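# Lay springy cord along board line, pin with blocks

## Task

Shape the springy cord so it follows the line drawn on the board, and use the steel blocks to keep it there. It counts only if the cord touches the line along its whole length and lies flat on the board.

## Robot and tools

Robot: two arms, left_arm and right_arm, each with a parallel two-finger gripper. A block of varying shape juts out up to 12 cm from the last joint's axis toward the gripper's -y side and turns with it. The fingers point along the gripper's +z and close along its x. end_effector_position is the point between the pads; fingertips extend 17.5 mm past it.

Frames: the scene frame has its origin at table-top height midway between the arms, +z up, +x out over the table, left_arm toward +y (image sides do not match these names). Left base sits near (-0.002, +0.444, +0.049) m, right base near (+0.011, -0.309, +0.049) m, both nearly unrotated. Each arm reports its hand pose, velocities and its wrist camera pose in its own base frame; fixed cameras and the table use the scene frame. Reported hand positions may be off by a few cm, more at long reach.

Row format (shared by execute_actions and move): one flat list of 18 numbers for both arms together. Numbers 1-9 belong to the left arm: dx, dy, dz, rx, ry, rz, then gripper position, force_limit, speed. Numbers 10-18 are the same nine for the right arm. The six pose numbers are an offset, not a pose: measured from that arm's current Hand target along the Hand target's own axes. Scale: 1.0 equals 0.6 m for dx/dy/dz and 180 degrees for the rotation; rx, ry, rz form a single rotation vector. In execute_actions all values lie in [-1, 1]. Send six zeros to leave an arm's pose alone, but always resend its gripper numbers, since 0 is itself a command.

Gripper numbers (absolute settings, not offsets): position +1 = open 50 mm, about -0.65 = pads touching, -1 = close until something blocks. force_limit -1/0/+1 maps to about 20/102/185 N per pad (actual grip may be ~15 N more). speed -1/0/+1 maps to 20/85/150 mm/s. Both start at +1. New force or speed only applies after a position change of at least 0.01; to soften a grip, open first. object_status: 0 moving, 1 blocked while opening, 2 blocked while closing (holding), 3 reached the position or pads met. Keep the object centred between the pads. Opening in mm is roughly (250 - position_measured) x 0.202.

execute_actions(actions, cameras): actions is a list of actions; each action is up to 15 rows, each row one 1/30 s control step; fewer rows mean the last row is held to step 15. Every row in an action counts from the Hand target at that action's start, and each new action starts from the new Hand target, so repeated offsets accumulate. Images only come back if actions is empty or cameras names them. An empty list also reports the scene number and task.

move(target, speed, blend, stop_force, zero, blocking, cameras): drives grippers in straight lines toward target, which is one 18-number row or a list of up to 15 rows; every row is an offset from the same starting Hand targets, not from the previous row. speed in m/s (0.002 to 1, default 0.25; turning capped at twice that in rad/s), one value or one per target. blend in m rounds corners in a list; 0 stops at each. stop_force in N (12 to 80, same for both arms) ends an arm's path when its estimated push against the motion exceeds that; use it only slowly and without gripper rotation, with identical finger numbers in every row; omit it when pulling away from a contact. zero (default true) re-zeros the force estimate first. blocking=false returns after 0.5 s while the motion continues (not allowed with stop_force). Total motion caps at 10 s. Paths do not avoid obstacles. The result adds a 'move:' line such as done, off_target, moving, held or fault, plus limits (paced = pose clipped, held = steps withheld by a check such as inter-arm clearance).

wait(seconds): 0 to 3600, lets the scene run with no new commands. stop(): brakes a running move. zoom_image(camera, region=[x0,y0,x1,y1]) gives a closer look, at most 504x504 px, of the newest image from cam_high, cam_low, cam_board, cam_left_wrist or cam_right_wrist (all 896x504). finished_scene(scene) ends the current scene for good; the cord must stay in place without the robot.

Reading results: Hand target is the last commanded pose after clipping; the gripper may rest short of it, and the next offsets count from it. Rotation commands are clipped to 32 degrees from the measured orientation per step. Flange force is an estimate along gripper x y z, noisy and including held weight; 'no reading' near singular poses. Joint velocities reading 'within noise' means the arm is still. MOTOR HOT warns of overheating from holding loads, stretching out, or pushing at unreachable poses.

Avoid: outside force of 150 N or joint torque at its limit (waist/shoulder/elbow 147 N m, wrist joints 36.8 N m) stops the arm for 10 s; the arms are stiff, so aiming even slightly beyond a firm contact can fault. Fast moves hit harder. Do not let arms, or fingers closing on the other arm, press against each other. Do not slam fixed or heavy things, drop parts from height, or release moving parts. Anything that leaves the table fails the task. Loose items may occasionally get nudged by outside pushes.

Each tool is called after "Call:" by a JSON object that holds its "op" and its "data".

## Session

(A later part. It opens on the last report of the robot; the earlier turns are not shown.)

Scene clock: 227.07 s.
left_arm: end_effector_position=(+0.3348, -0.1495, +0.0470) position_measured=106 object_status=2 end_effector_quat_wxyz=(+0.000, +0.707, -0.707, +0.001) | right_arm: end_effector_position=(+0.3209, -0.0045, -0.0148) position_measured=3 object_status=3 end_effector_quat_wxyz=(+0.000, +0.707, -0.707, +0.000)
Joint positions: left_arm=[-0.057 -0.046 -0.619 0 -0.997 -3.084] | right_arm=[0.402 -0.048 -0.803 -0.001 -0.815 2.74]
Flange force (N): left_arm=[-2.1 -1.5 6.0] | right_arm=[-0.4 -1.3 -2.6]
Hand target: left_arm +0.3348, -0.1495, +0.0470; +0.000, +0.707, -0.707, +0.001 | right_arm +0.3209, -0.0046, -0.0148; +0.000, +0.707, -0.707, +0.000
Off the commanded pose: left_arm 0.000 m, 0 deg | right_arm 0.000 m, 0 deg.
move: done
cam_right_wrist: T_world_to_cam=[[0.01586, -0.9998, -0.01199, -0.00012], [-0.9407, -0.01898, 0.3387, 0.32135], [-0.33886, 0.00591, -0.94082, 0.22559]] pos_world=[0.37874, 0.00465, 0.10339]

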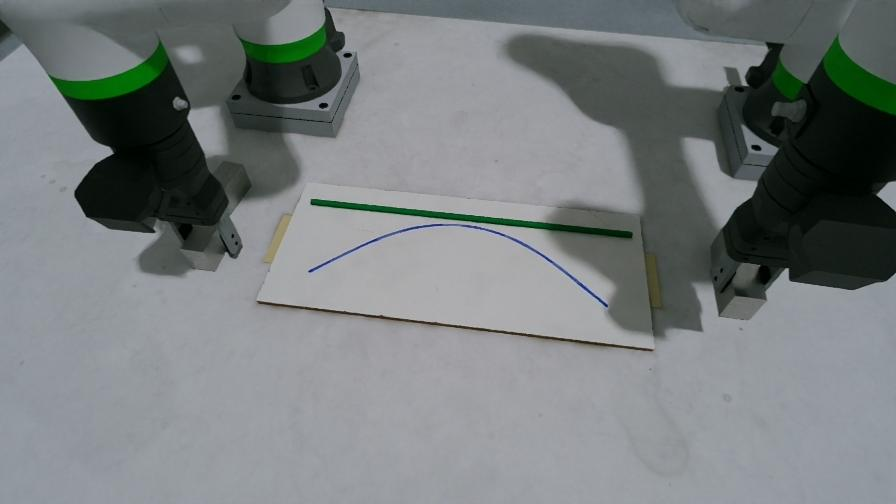

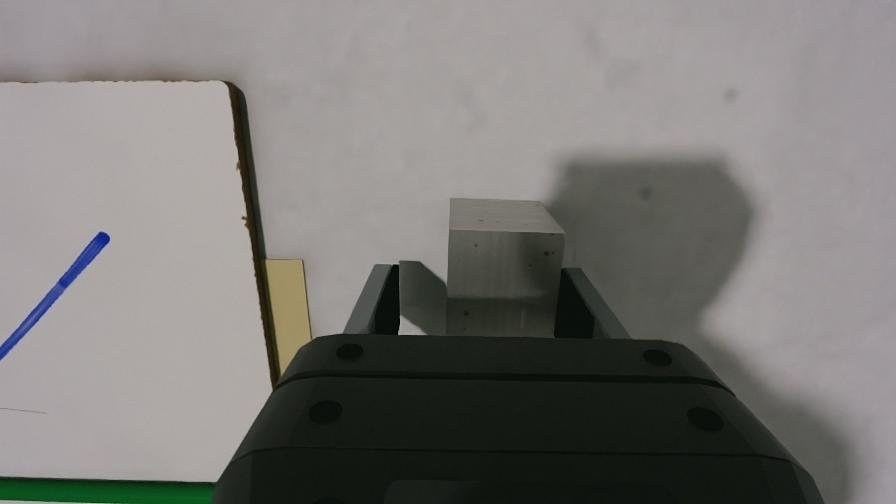

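Call:
{"op": "move", "data": {"target": [[0.4112,0.1143,0,0,0,-0.4028,-1,0,-0.5,0,0,0,0,0,0,-1,0,-0.5],[0.4112,0.1143,0.0733,0,0,-0.4028,-1,0,-0.5,0,0,-0.1,0,0,0,-1,0,-0.5]], "speed": [0.25,0.1], "cameras": ["cam_board","cam_right_wrist"]}}

Call:
{"op": "move", "data": {"target": [0,0,0.04,0,0,0,-1,0,-0.5,0,0,0,0,0,0,-1,0,-0.5], "speed": 0.01, "stop_force": 12, "cameras": ["cam_board","cam_left_wrist"]}}

Call:
{"op": "zoom_image", "data": {"camera": "cam_board", "region": [430, 190, 580, 290]}}

Scene clock: 287.40 s.
left_arm: end_effector_position=(+0.2664, -0.3962, +0.0030) position_measured=106 object_status=2 end_effector_quat_wxyz=(+0.000, +0.988, -0.152, +0.001) | right_arm: end_effector_position=(+0.3209, -0.0047, +0.0452) position_measured=105 object_status=2 end_effector_quat_wxyz=(+0.000, +0.707, -0.707, +0.000)
Joint positions: left_arm=[-0.704 0.289 -0.361 -0.001 -0.919 -1.171] | right_arm=[0.401 -0.173 -0.735 -0.001 -1.008 2.74]
Flange force (N): left_arm=[1.8 -0.7 6.1] | right_arm=[-0.3 -1.3 3.6]
Hand target: left_arm +0.2664, -0.3963, +0.0030; +0.000, +0.988, -0.152, +0.001 | right_arm +0.3209, -0.0046, +0.0452; +0.000, +0.707, -0.707, +0.000
Off the commanded pose: left_arm 0.000 m, 0 deg | right_arm 0.000 m, 0 deg.
move: done
cam_right_wrist: T_world_to_cam=[[0.01605, -0.9998, -0.01174, 0.00029], [-0.9407, -0.01908, 0.33871, 0.30102], [-0.33886, 0.00561, -0.94082, 0.28204]] pos_world=[0.37874, 0.00445, 0.16339]

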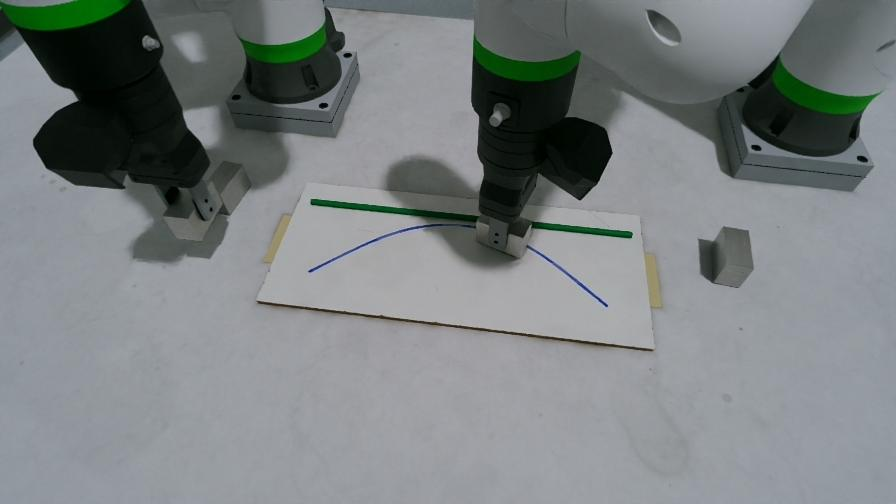

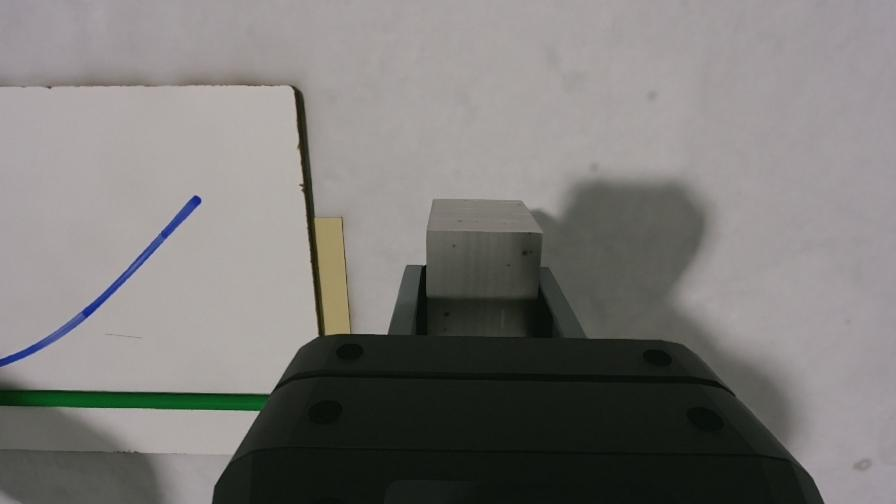

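Scene clock: 288.90 s.
left_arm: end_effector_position=(+0.2665, -0.3963, -0.0063) position_measured=106 object_status=2 end_effector_quat_wxyz=(+0.000, +0.988, -0.152, +0.001) | right_arm: end_effector_position=(+0.3209, -0.0046, +0.0452) position_measured=105 object_status=2 end_effector_quat_wxyz=(+0.000, +0.707, -0.707, +0.000)
Joint positions: left_arm=[-0.703 0.304 -0.368 -0.001 -0.897 -1.171] | right_arm=[0.402 -0.173 -0.735 -0.001 -1.008 2.74]
Flange force (N): left_arm=[-6.3 -12.6 -27.7] | right_arm=[-0.3 -2.2 2.4]
Hand target: left_arm +0.2665, -0.3963, -0.0063; +0.000, +0.988, -0.152, +0.001 (not the last commanded pose) | right_arm +0.3209, -0.0046, +0.0452; +0.000, +0.707, -0.707, +0.000
Off the commanded pose: left_arm 0.015 m, 0 deg | right_arm 0.000 m, 0 deg.
move: contact (left_arm)
cam_left_wrist: T_world_to_cam=[[0.95151, -0.30676, 0.02293, -0.36867], [-0.29525, -0.88979, 0.34799, -0.25737], [-0.08635, -0.33789, -0.93722, 0.01235]] pos_world=[0.27587, -0.33793, 0.10959]

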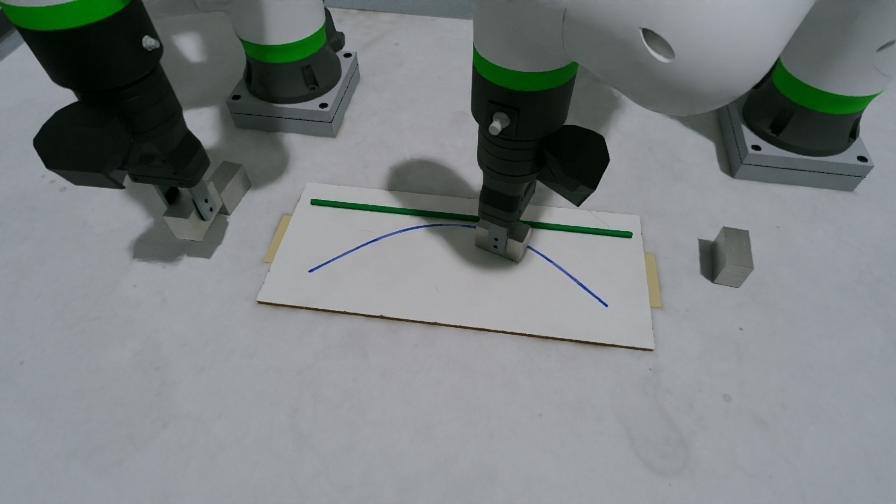

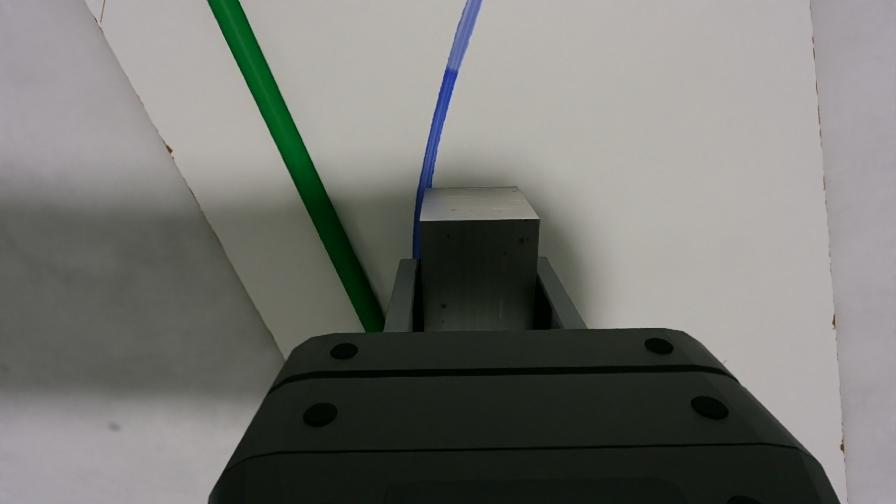

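Scaled by 3.360 from the camera's image (finer frame: 1280x720).

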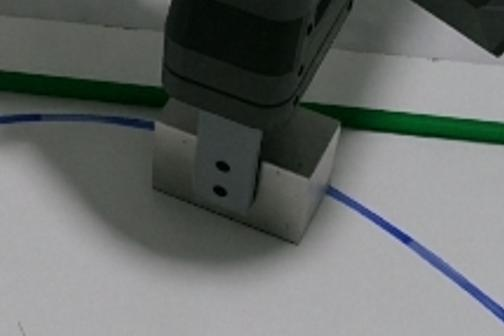

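Call:
{"op": "move", "data": {"target": [[0,0,0,0,0,0,0.7,0,-0.5,0,0,0,0,0,0,-1,0,-0.5],[0,0,-0.127,0,0,0,0.7,0,-0.5,0,0,0,0,0,0,-1,0,-0.5],[-0.1753,-0.425,-0.127,0,0,0.4167,1,0,0,-0.419,0.0947,0,0,0,0.3883,-1,0,-0.5],[-0.1753,-0.425,0.0112,0,0,0.4167,1,0,0,-0.419,0.0947,0.0737,0,0,0.3883,-1,0,-0.5]], "speed": [0.1,0.2,0.3,0.1], "cameras": ["cam_board","cam_left_wrist"]}}

Call:
{"op": "move", "data": {"target": [0,0,0,0,0,0,-1,0,-0.5,0,0,0.04,0,0,0,-1,0,-0.5], "speed": 0.01, "stop_force": 12, "cameras": ["cam_board","cam_right_wrist","cam_left_wrist"]}}

Call:
{"op": "zoom_image", "data": {"camera": "cam_board", "region": [350, 180, 560, 290]}}

Scene clock: 310.10 s.
left_arm: end_effector_position=(+0.2425, -0.1214, -0.0132) position_measured=3 object_status=3 end_effector_quat_wxyz=(+0.000, +0.692, -0.722, +0.001) | right_arm: end_effector_position=(+0.2643, +0.2469, +0.0013) position_measured=105 object_status=2 end_effector_quat_wxyz=(+0.000, -0.174, +0.985, +0.001)
Joint positions: left_arm=[0.036 -0.207 -0.932 0 -0.845 -3.221] | right_arm=[1.119 0.025 -0.682 0 -0.863 0.802]
Flange force (N): left_arm=[-4.0 -0.4 0.1] | right_arm=[-1.5 0.9 2.9]
Hand target: left_arm +0.2426, -0.1215, -0.0131; +0.000, +0.692, -0.722, +0.001 | right_arm +0.2644, +0.2469, +0.0013; +0.000, -0.174, +0.985, +0.001
Off the commanded pose: left_arm 0.000 m, 0 deg | right_arm 0.000 m, 0 deg.
move: done
cam_left_wrist: T_world_to_cam=[[-0.05021, -0.9985, 0.02198, -0.10246], [-0.93629, 0.05472, 0.34695, 0.25267], [-0.34763, -0.00316, -0.93763, 0.20072]] pos_world=[0.30121, -0.11549, 0.10278]

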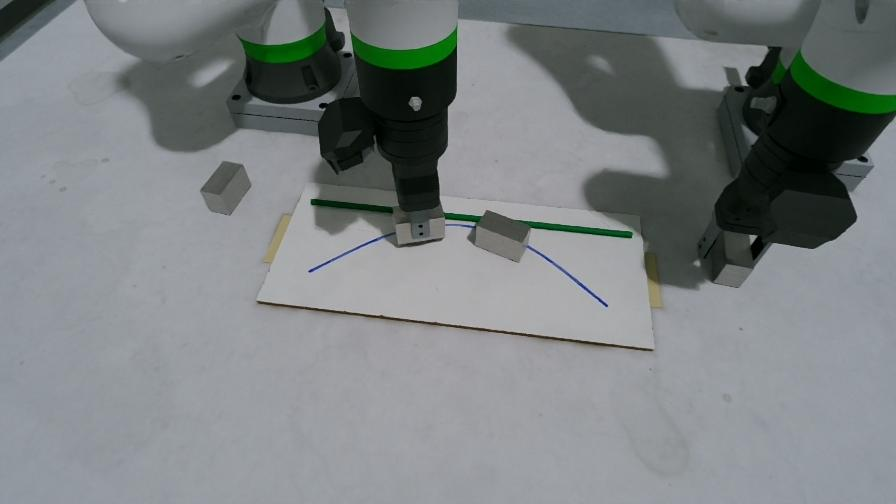

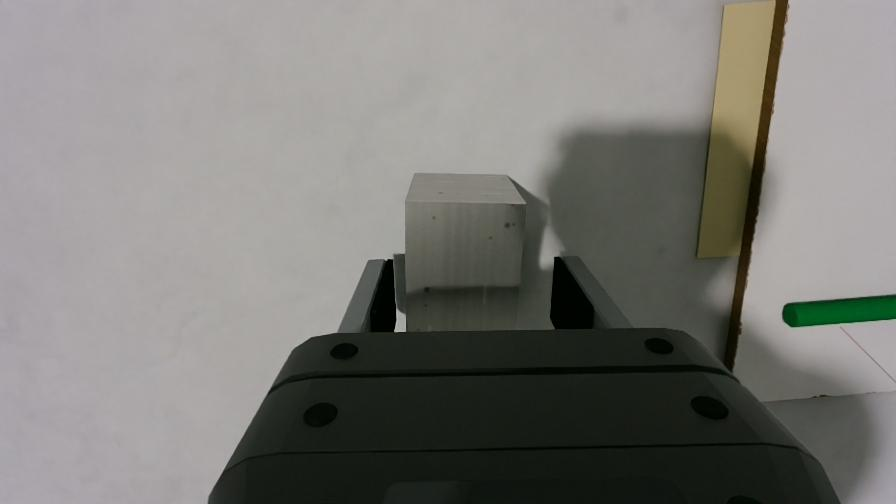

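Scene clock: 311.67 s.
left_arm: end_effector_position=(+0.2426, -0.1215, -0.0131) position_measured=106 object_status=2 end_effector_quat_wxyz=(+0.000, +0.692, -0.722, +0.001) | right_arm: end_effector_position=(+0.2644, +0.2469, -0.0087) position_measured=105 object_status=2 end_effector_quat_wxyz=(+0.000, -0.174, +0.985, +0.001)
Joint positions: left_arm=[0.036 -0.207 -0.932 0 -0.845 -3.221] | right_arm=[1.119 0.046 -0.691 0 -0.833 0.802]
Flange force (N): left_arm=[-3.0 -0.7 5.2] | right_arm=[15.5 4.6 -43.0]
Hand target: left_arm +0.2426, -0.1215, -0.0131; +0.000, +0.692, -0.722, +0.001 | right_arm +0.2644, +0.2469, -0.0088; +0.000, -0.174, +0.985, +0.001 (not the last commanded pose)
Off the commanded pose: left_arm 0.000 m, 0 deg | right_arm 0.014 m, 0 deg.
move: contact (right_arm)
cam_left_wrist: T_world_to_cam=[[-0.05021, -0.9985, 0.02198, -0.10245], [-0.93632, 0.05472, 0.34686, 0.25269], [-0.34754, -0.00316, -0.93766, 0.20069]] pos_world=[0.30121, -0.11549, 0.10278]
cam_right_wrist: T_world_to_cam=[[-0.93339, -0.35868, -0.01146, 0.34492], [-0.34099, 0.87652, 0.33977, -0.10872], [-0.11183, 0.32104, -0.94044, 0.07284]] pos_world=[0.29302, 0.19562, 0.1094]
Images, in order (width x height): cam_board 896x504, cam_left_wrist 896x504, cam_right_wrist 896x504.

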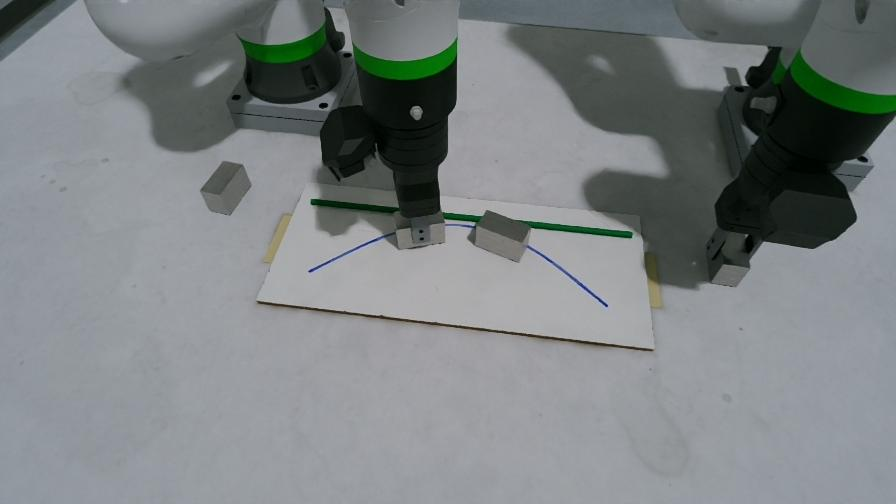

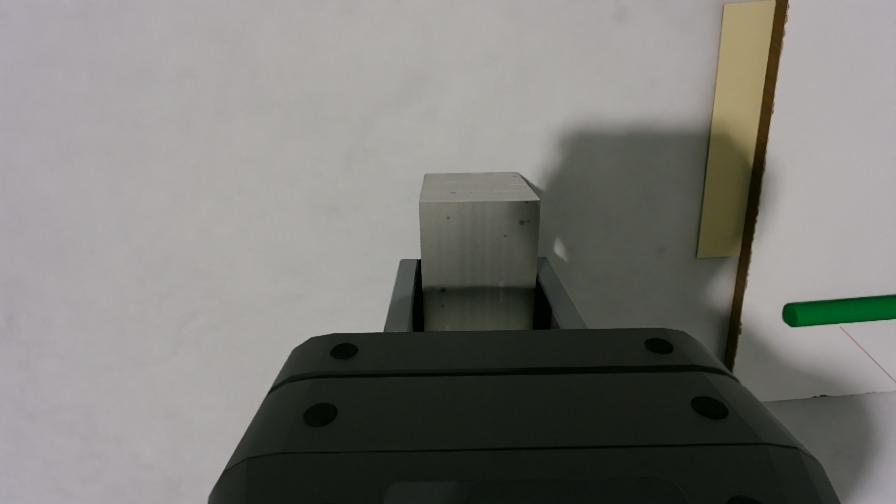

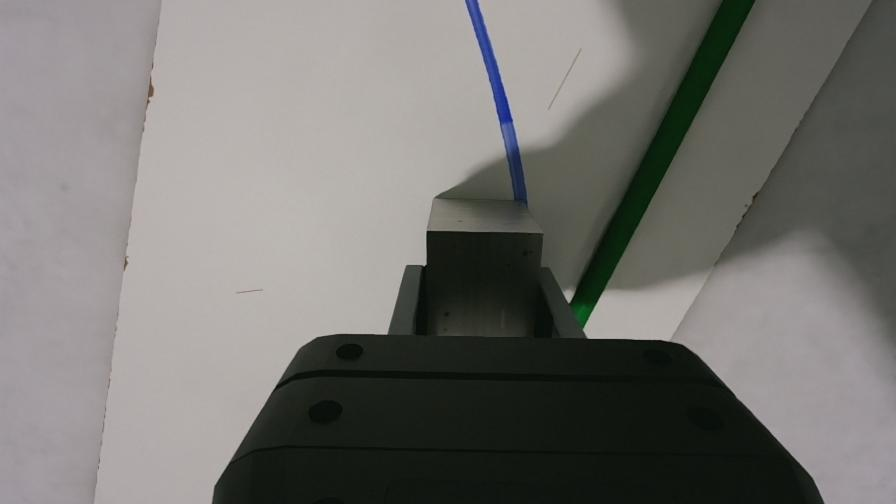

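Scaled by 2.400 from the camera's image (finer frame: 1280x720).

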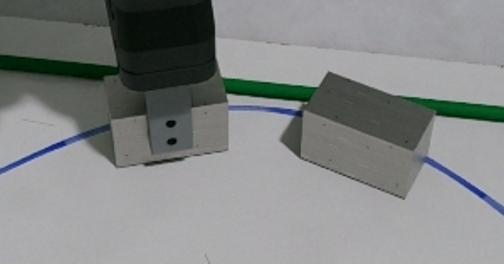

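Call:
{"op": "zoom_image", "data": {"camera": "cam_board", "region": [380, 190, 460, 260]}}

Call:
{"op": "zoom_image", "data": {"camera": "cam_right_wrist", "region": [400, 150, 600, 290]}}

Call:
{"op": "zoom_image", "data": {"camera": "cam_high", "region": [340, 290, 550, 430]}}

Scaled by 6.300 from the camera's image (finer frame: 1280x720).

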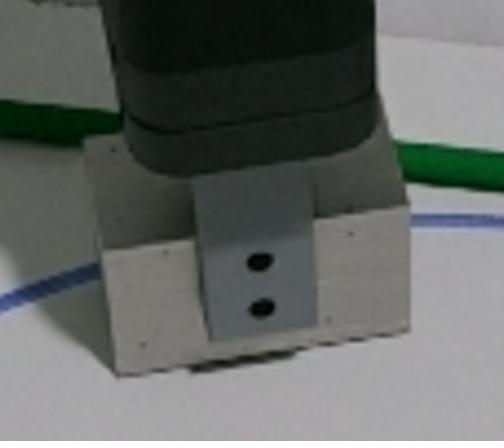

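Scaled by 2.520 from the camera's image (finer frame: 1280x720).

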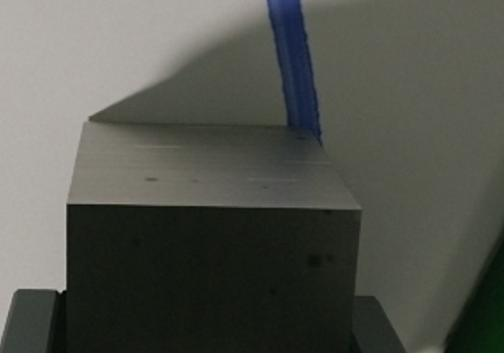

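This scene's latest camera images include none from cam_high. They are from: cam_board, cam_left_wrist, cam_right_wrist. cam_high's image comes with the result of a call that names it in "cameras".

Call:
{"op": "move", "data": {"target": [[0,0,-0.0968,0,0,0,-1,0,-0.5,0,0,-0.005,0,0,0,-1,0,-0.5],[0.2428,0.0997,-0.0968,0,0,-0.2861,-1,0,-0.5,-0.0067,0,-0.005,0,0,-0.0161,-1,0,-0.5],[0.2428,0.0997,-0.0127,0,0,-0.2861,-1,0,-0.5,-0.0067,0,0.0005,0,0,-0.0161,-1,0,-0.5]], "speed": [0.1,0.25,0.08], "cameras": ["cam_board","cam_right_wrist","cam_left_wrist"]}}

Call:
{"op": "zoom_image", "data": {"camera": "cam_right_wrist", "region": [400, 150, 600, 290]}}

Call:
{"op": "zoom_image", "data": {"camera": "cam_board", "region": [380, 190, 680, 290]}}

Scene clock: 349.90 s.
left_arm: end_effector_position=(+0.1766, -0.2644, -0.0055) position_measured=106 object_status=2 end_effector_quat_wxyz=(+0.000, +0.937, -0.350, +0.001) | right_arm: end_effector_position=(+0.2682, +0.2483, -0.0090) position_measured=105 object_status=2 end_effector_quat_wxyz=(+0.000, -0.199, +0.980, +0.001)
Joint positions: left_arm=[-0.561 -0.079 -0.803 -0.001 -0.846 -1.724] | right_arm=[1.11 0.055 -0.681 0 -0.833 0.861]
Flange force (N): left_arm=[2.2 -1.6 6.8] | right_arm=[27.8 6.2 -77.4]
Hand target: left_arm +0.1766, -0.2644, -0.0055; +0.000, +0.937, -0.350, +0.001 | right_arm +0.2682, +0.2483, -0.0091; +0.000, -0.199, +0.980, +0.001
Off the commanded pose: left_arm 0.000 m, 0 deg | right_arm 0.000 m, 0 deg.
move: done
cam_left_wrist: T_world_to_cam=[[0.75017, -0.66085, 0.02282, -0.30082], [-0.62578, -0.69836, 0.34742, -0.05789], [-0.21365, -0.2749, -0.93743, 0.08897]] pos_world=[0.20845, -0.21477, 0.11039]
cam_right_wrist: T_world_to_cam=[[-0.91408, -0.40536, -0.01157, 0.35538], [-0.38486, 0.85814, 0.33982, -0.09228], [-0.12783, 0.31508, -0.94042, 0.07829]] pos_world=[0.29934, 0.19858, 0.1091]
Images, in order (width x height): cam_board 896x504, cam_left_wrist 896x504, cam_right_wrist 896x504.

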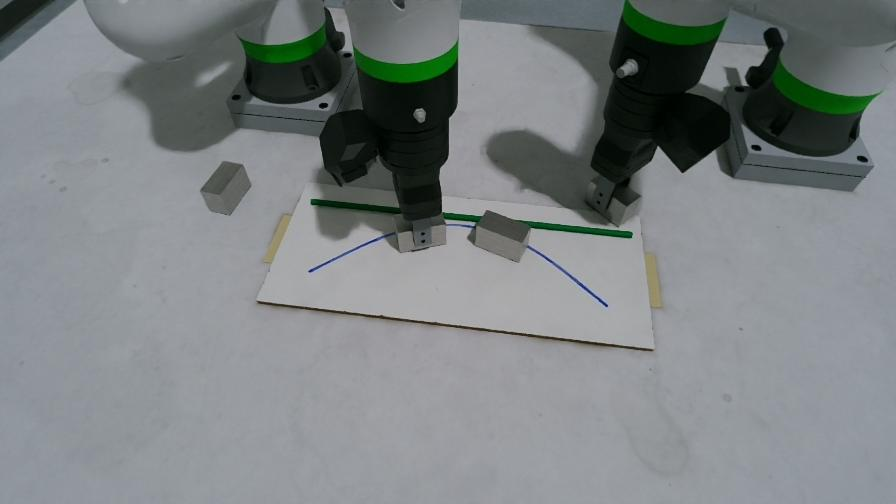

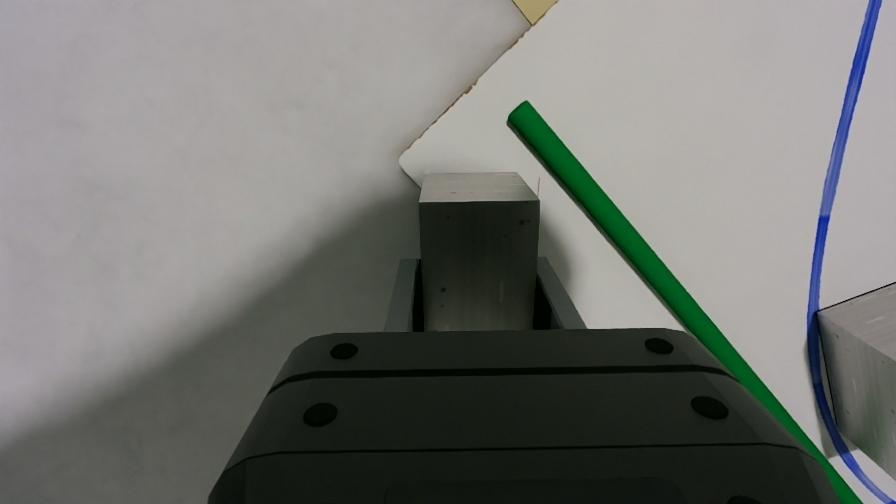

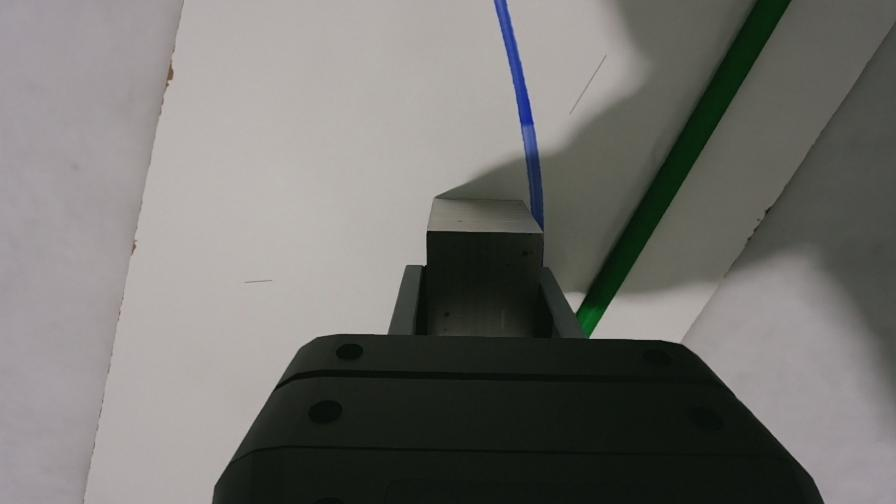

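Scaled by 2.520 from the camera's image (finer frame: 1280x720).

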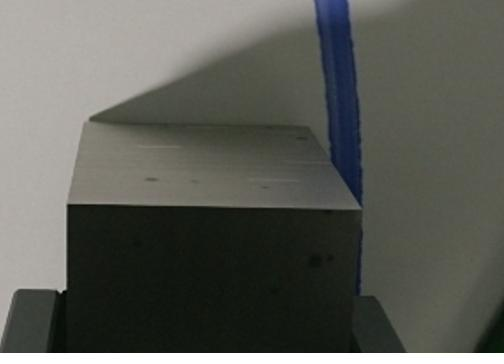

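Scaled by 1.680 from the camera's image (finer frame: 1280x720).

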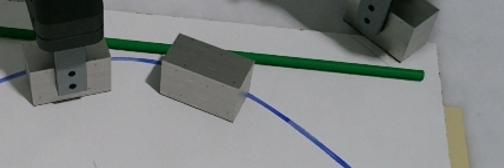

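Call:
{"op": "move", "data": {"target": [[0,0,0,0,0,0,-1,0,-0.5,0,0,0,0,0,0,0.7,0,-0.5],[0,0,0,0,0,0,-1,0,-0.5,0,0,-0.1233,0,0,0,0.7,0,-0.5],[0,0,0,0,0,0,-1,0,-0.5,0.2442,-0.3905,-0.1233,0,0,-0.328,1,0,0],[0,0,0,0,0,0,-1,0,-0.5,0.2442,-0.3905,0.0097,0,0,-0.328,1,0,0]], "speed": [0.1,0.2,0.3,0.1], "cameras": ["cam_board","cam_right_wrist","cam_high"]}}

Call:
{"op": "zoom_image", "data": {"camera": "cam_board", "region": [360, 190, 560, 280]}}

Call:
{"op": "zoom_image", "data": {"camera": "cam_high", "region": [340, 290, 550, 430]}}

Scene clock: 364.70 s.
left_arm: end_effector_position=(+0.1766, -0.2644, -0.0055) position_measured=106 object_status=2 end_effector_quat_wxyz=(+0.000, +0.937, -0.350, +0.001) | right_arm: end_effector_position=(+0.2245, -0.0246, -0.0152) position_measured=3 object_status=3 end_effector_quat_wxyz=(+0.000, -0.656, +0.755, +0.000)
Joint positions: left_arm=[-0.561 -0.079 -0.803 0 -0.846 -1.724] | right_arm=[0.503 -0.383 -1.05 -0.001 -0.903 2.5]
Flange force (N): left_arm=[0.5 -2.8 5.6] | right_arm=[-3.5 -0.1 -2.5]
Hand target: left_arm +0.1766, -0.2644, -0.0055; +0.000, +0.937, -0.350, +0.001 | right_arm +0.2246, -0.0246, -0.0152; +0.000, -0.656, +0.755, +0.000
Off the commanded pose: left_arm 0.000 m, 0 deg | right_arm 0.000 m, 0 deg.
move: done
cam_right_wrist: T_world_to_cam=[[-0.12262, -0.99238, -0.01184, 0.01259], [-0.93424, 0.11139, 0.33881, 0.23225], [-0.33491, 0.05261, -0.94078, 0.19296]] pos_world=[0.28315, -0.02353, 0.10299]
Images, in order (width x height): cam_high 896x504, cam_board 896x504, cam_right_wrist 896x504.

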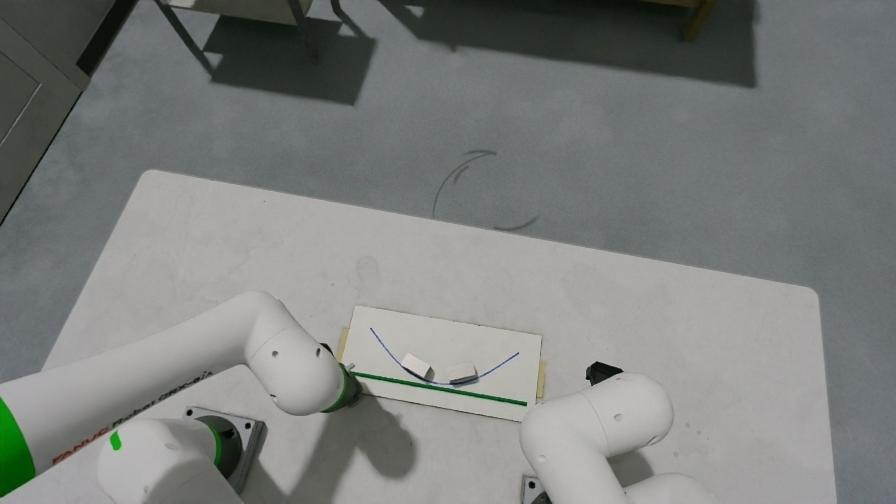

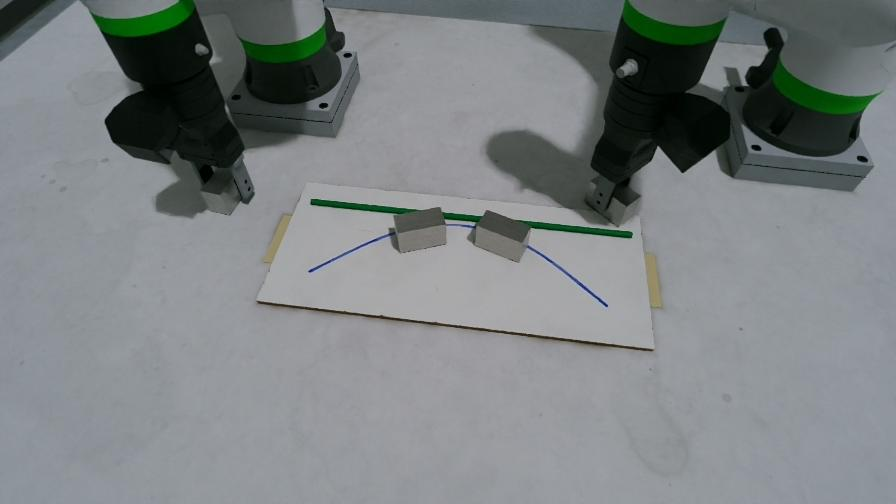

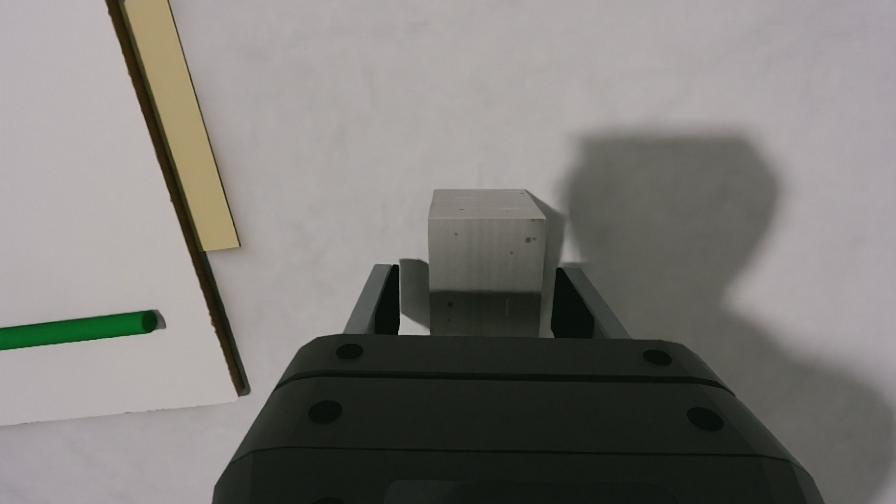

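Scaled by 2.520 from the camera's image (finer frame: 1280x720).

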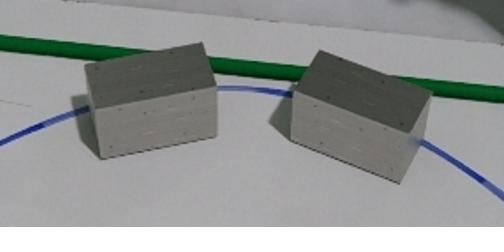

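Scaled by 2.400 from the camera's image (finer frame: 1280x720).

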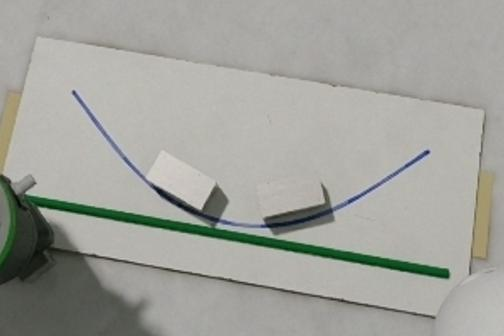

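Call:
{"op": "move", "data": {"target": [[0,0,0,0,0,0,-1,0,-0.5,0,0,0,0,0,0,-1,0,-0.5],[0,0,0,0,0,0,-1,0,-0.5,0,0,-0.1,0,0,0,-1,0,-0.5],[0,0,0,0,0,0,-1,0,-0.5,-0.2298,0.106,-0.1,0,0,0.2244,-1,0,-0.5],[0,0,0,0,0,0,-1,0,-0.5,-0.2298,0.106,-0.0117,0,0,0.2244,-1,0,-0.5]], "speed": [0.1,0.12,0.25,0.08]}}

Call:
{"op": "move", "data": {"target": [0.083,-0.0592,0,0,0,0,-1,0,-0.5,-0.0811,-0.0624,0,0,0,0,-1,0,-0.5], "speed": 0.05, "cameras": ["cam_board","cam_high"]}}

Call:
{"op": "zoom_image", "data": {"camera": "cam_high", "region": [340, 290, 550, 430]}}

Scene clock: 382.23 s.
left_arm: end_effector_position=(+0.1766, -0.2644, -0.0055) position_measured=106 object_status=2 end_effector_quat_wxyz=(+0.000, +0.937, -0.350, +0.001) | right_arm: end_effector_position=(+0.1808, +0.1208, -0.0080) position_measured=105 object_status=2 end_effector_quat_wxyz=(+0.000, -0.355, +0.935, +0.000)
Joint positions: left_arm=[-0.561 -0.079 -0.803 0 -0.846 -1.724] | right_arm=[1.23 -0.447 -1.062 0 -0.954 1.067]
Flange force (N): left_arm=[0.5 -3.0 6.2] | right_arm=no reading
Hand target: left_arm +0.1766, -0.2644, -0.0055; +0.000, +0.937, -0.350, +0.001 | right_arm +0.1808, +0.1208, -0.0080; +0.000, -0.355, +0.935, +0.000
Off the commanded pose: left_arm 0.000 m, 0 deg | right_arm 0.000 m, 0 deg.
move: done

Scene clock: 383.77 s.
left_arm: end_effector_position=(+0.2375, -0.2703, -0.0055) position_measured=106 object_status=2 end_effector_quat_wxyz=(+0.000, +0.937, -0.350, +0.001) | right_arm: end_effector_position=(+0.2421, +0.1251, -0.0080) position_measured=105 object_status=2 end_effector_quat_wxyz=(+0.000, -0.355, +0.935, +0.000)
Joint positions: left_arm=[-0.48 0.034 -0.693 0 -0.843 -1.805] | right_arm=[0.974 -0.216 -0.922 -0.001 -0.864 1.323]
Flange force (N): left_arm=[1.4 -1.9 6.6] | right_arm=[-2.3 0.2 3.3]
Hand target: left_arm +0.2375, -0.2703, -0.0055; +0.000, +0.937, -0.350, +0.001 | right_arm +0.2421, +0.1251, -0.0080; +0.000, -0.355, +0.935, +0.000
Off the commanded pose: left_arm 0.000 m, 0 deg | right_arm 0.000 m, 0 deg.
move: done
Images, in order (width x height): cam_high 896x504, cam_board 896x504.

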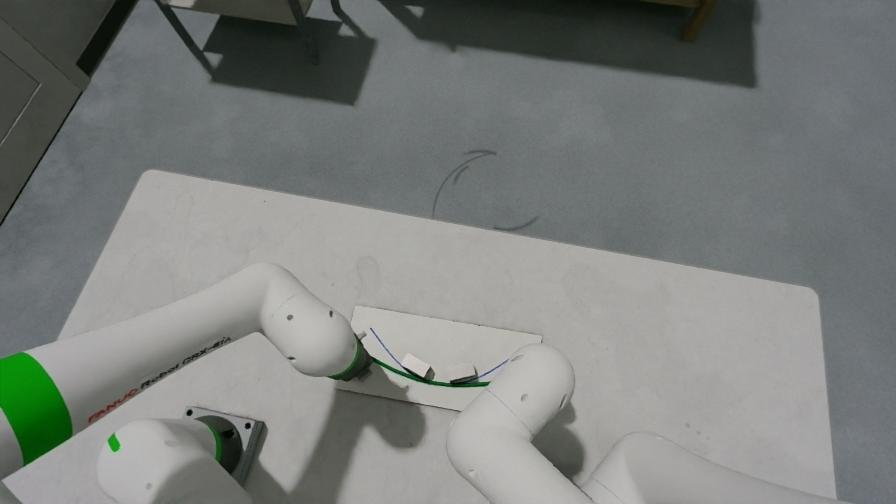

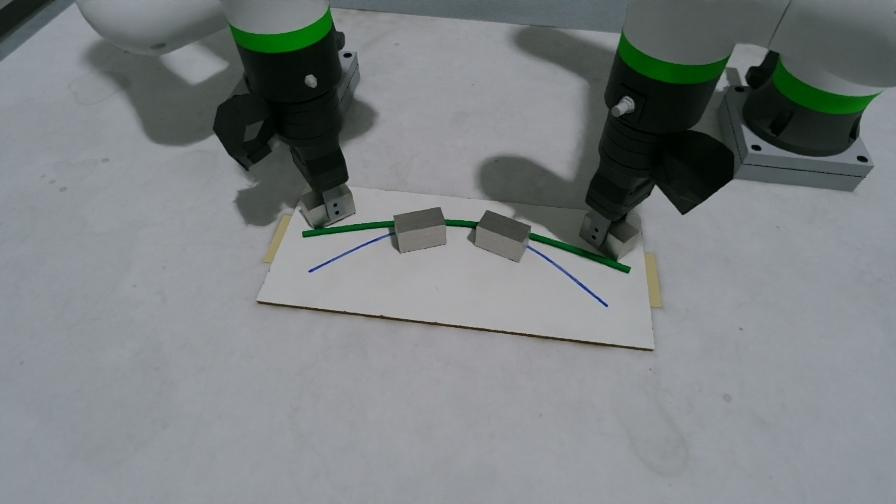

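Scaled by 2.400 from the camera's image (finer frame: 1280x720).

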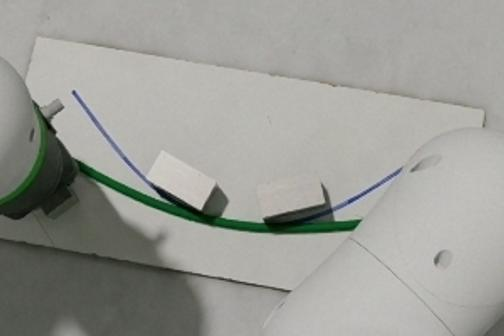

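Works beautifully. Finish the push.

Call:
{"op": "move", "data": {"target": [0.0828,-0.0591,0,0,0,0,-1,0,-0.5,-0.0811,-0.0623,0,0,0,0,-1,0,-0.5], "speed": 0.04, "cameras": ["all"]}}

Call:
{"op": "zoom_image", "data": {"camera": "cam_high", "region": [340, 290, 550, 430]}}

Call:
{"op": "zoom_image", "data": {"camera": "cam_board", "region": [280, 180, 640, 330]}}

Scene clock: 388.57 s.
left_arm: end_effector_position=(+0.2982, -0.2760, -0.0054) position_measured=106 object_status=2 end_effector_quat_wxyz=(+0.000, +0.937, -0.350, +0.001) | right_arm: end_effector_position=(+0.3033, +0.1295, -0.0080) position_measured=105 object_status=2 end_effector_quat_wxyz=(+0.000, -0.355, +0.935, +0.000)
Joint positions: left_arm=[-0.421 0.146 -0.568 0 -0.856 -1.864] | right_arm=[0.808 -0.04 -0.774 -0.001 -0.836 1.489]
Flange force (N): left_arm=[-0.2 -2.1 5.2] | right_arm=[-1.8 -0.4 2.8]
Hand target: left_arm +0.2982, -0.2760, -0.0054; +0.000, +0.937, -0.350, +0.001 | right_arm +0.3033, +0.1295, -0.0080; +0.000, -0.355, +0.935, +0.000
Off the commanded pose: left_arm 0.000 m, 0 deg | right_arm 0.000 m, 0 deg.
move: done
cam_left_wrist: T_world_to_cam=[[0.75017, -0.66085, 0.02281, -0.39971], [-0.62574, -0.69832, 0.34757, 0.01004], [-0.21376, -0.27502, -0.93737, 0.11186]] pos_world=[0.33005, -0.22637, 0.11049]
cam_right_wrist: T_world_to_cam=[[-0.73648, -0.67635, -0.01181, 0.32046], [-0.63916, 0.69005, 0.33955, 0.12173], [-0.22151, 0.25762, -0.94051, 0.15709]] pos_world=[0.34861, 0.09228, 0.1102]

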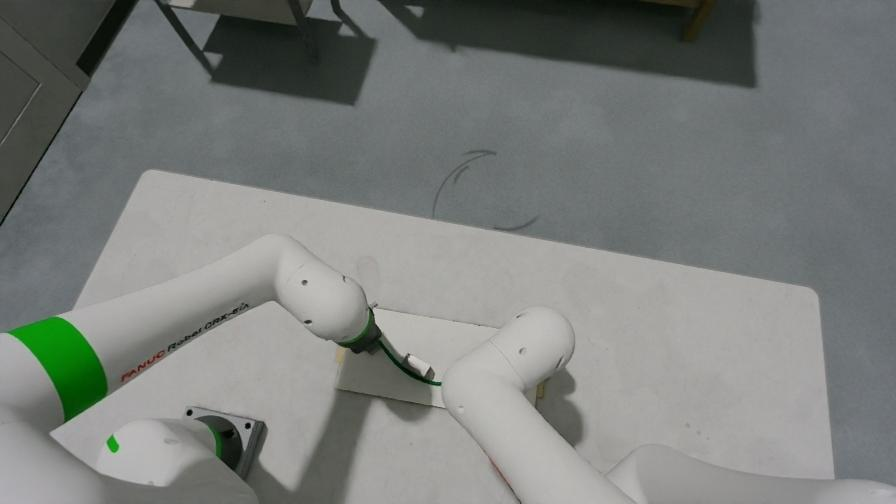

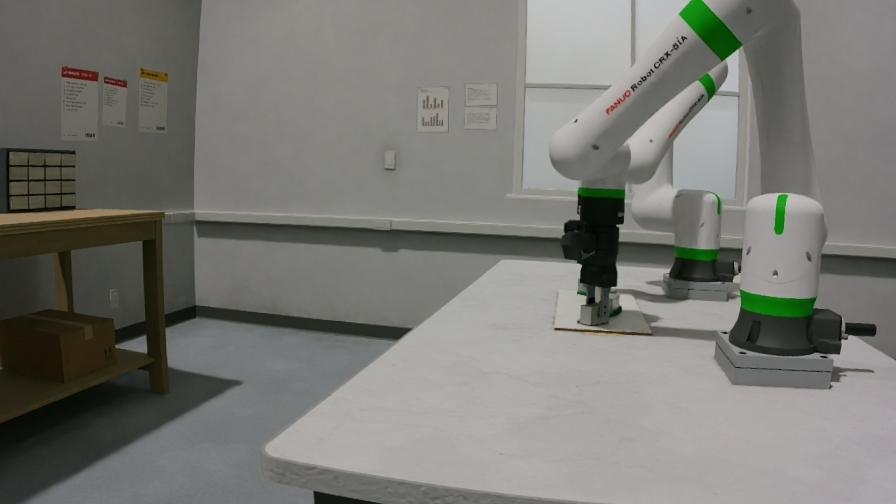

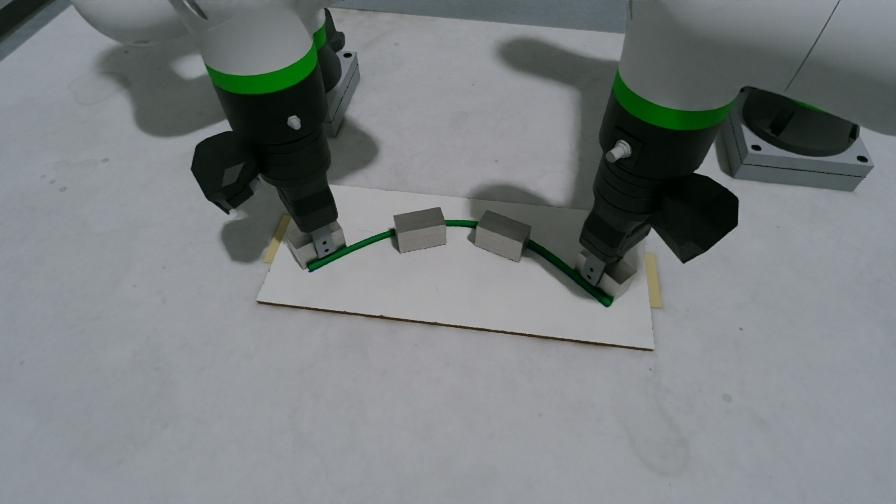

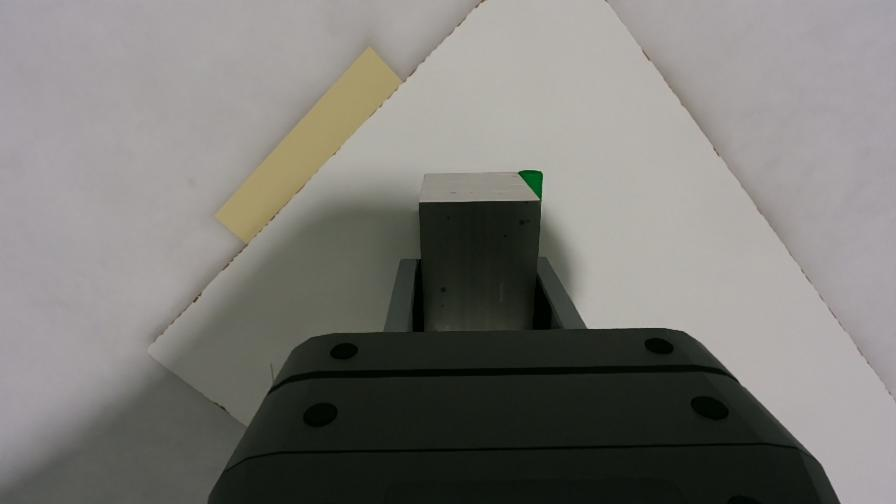

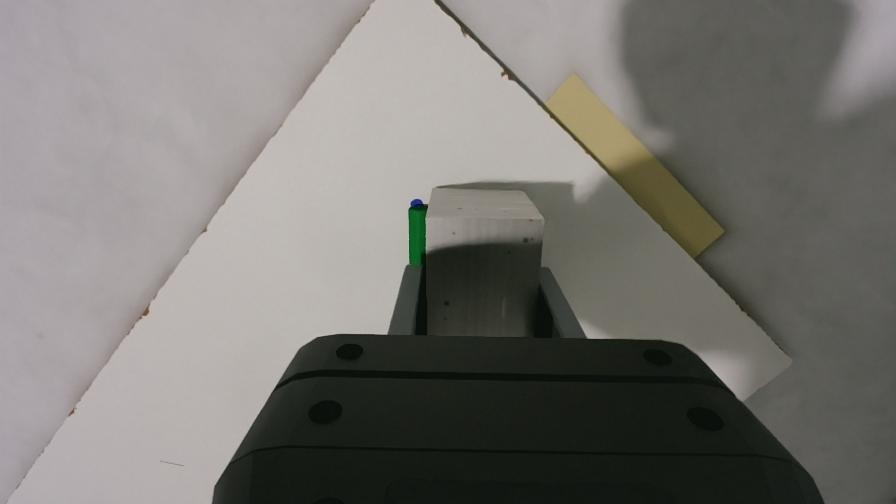

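Scaled by 2.400 from the camera's image (finer frame: 1280x720).

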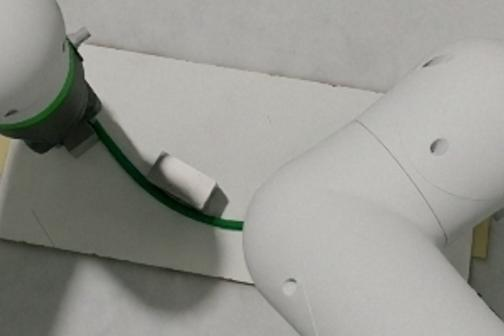

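Scaled by 1.400 from the camera's image (finer frame: 1280x720).

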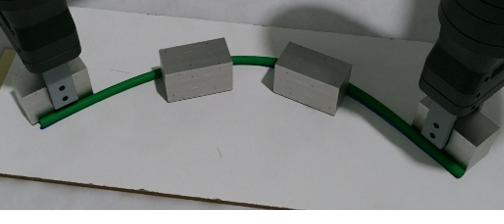

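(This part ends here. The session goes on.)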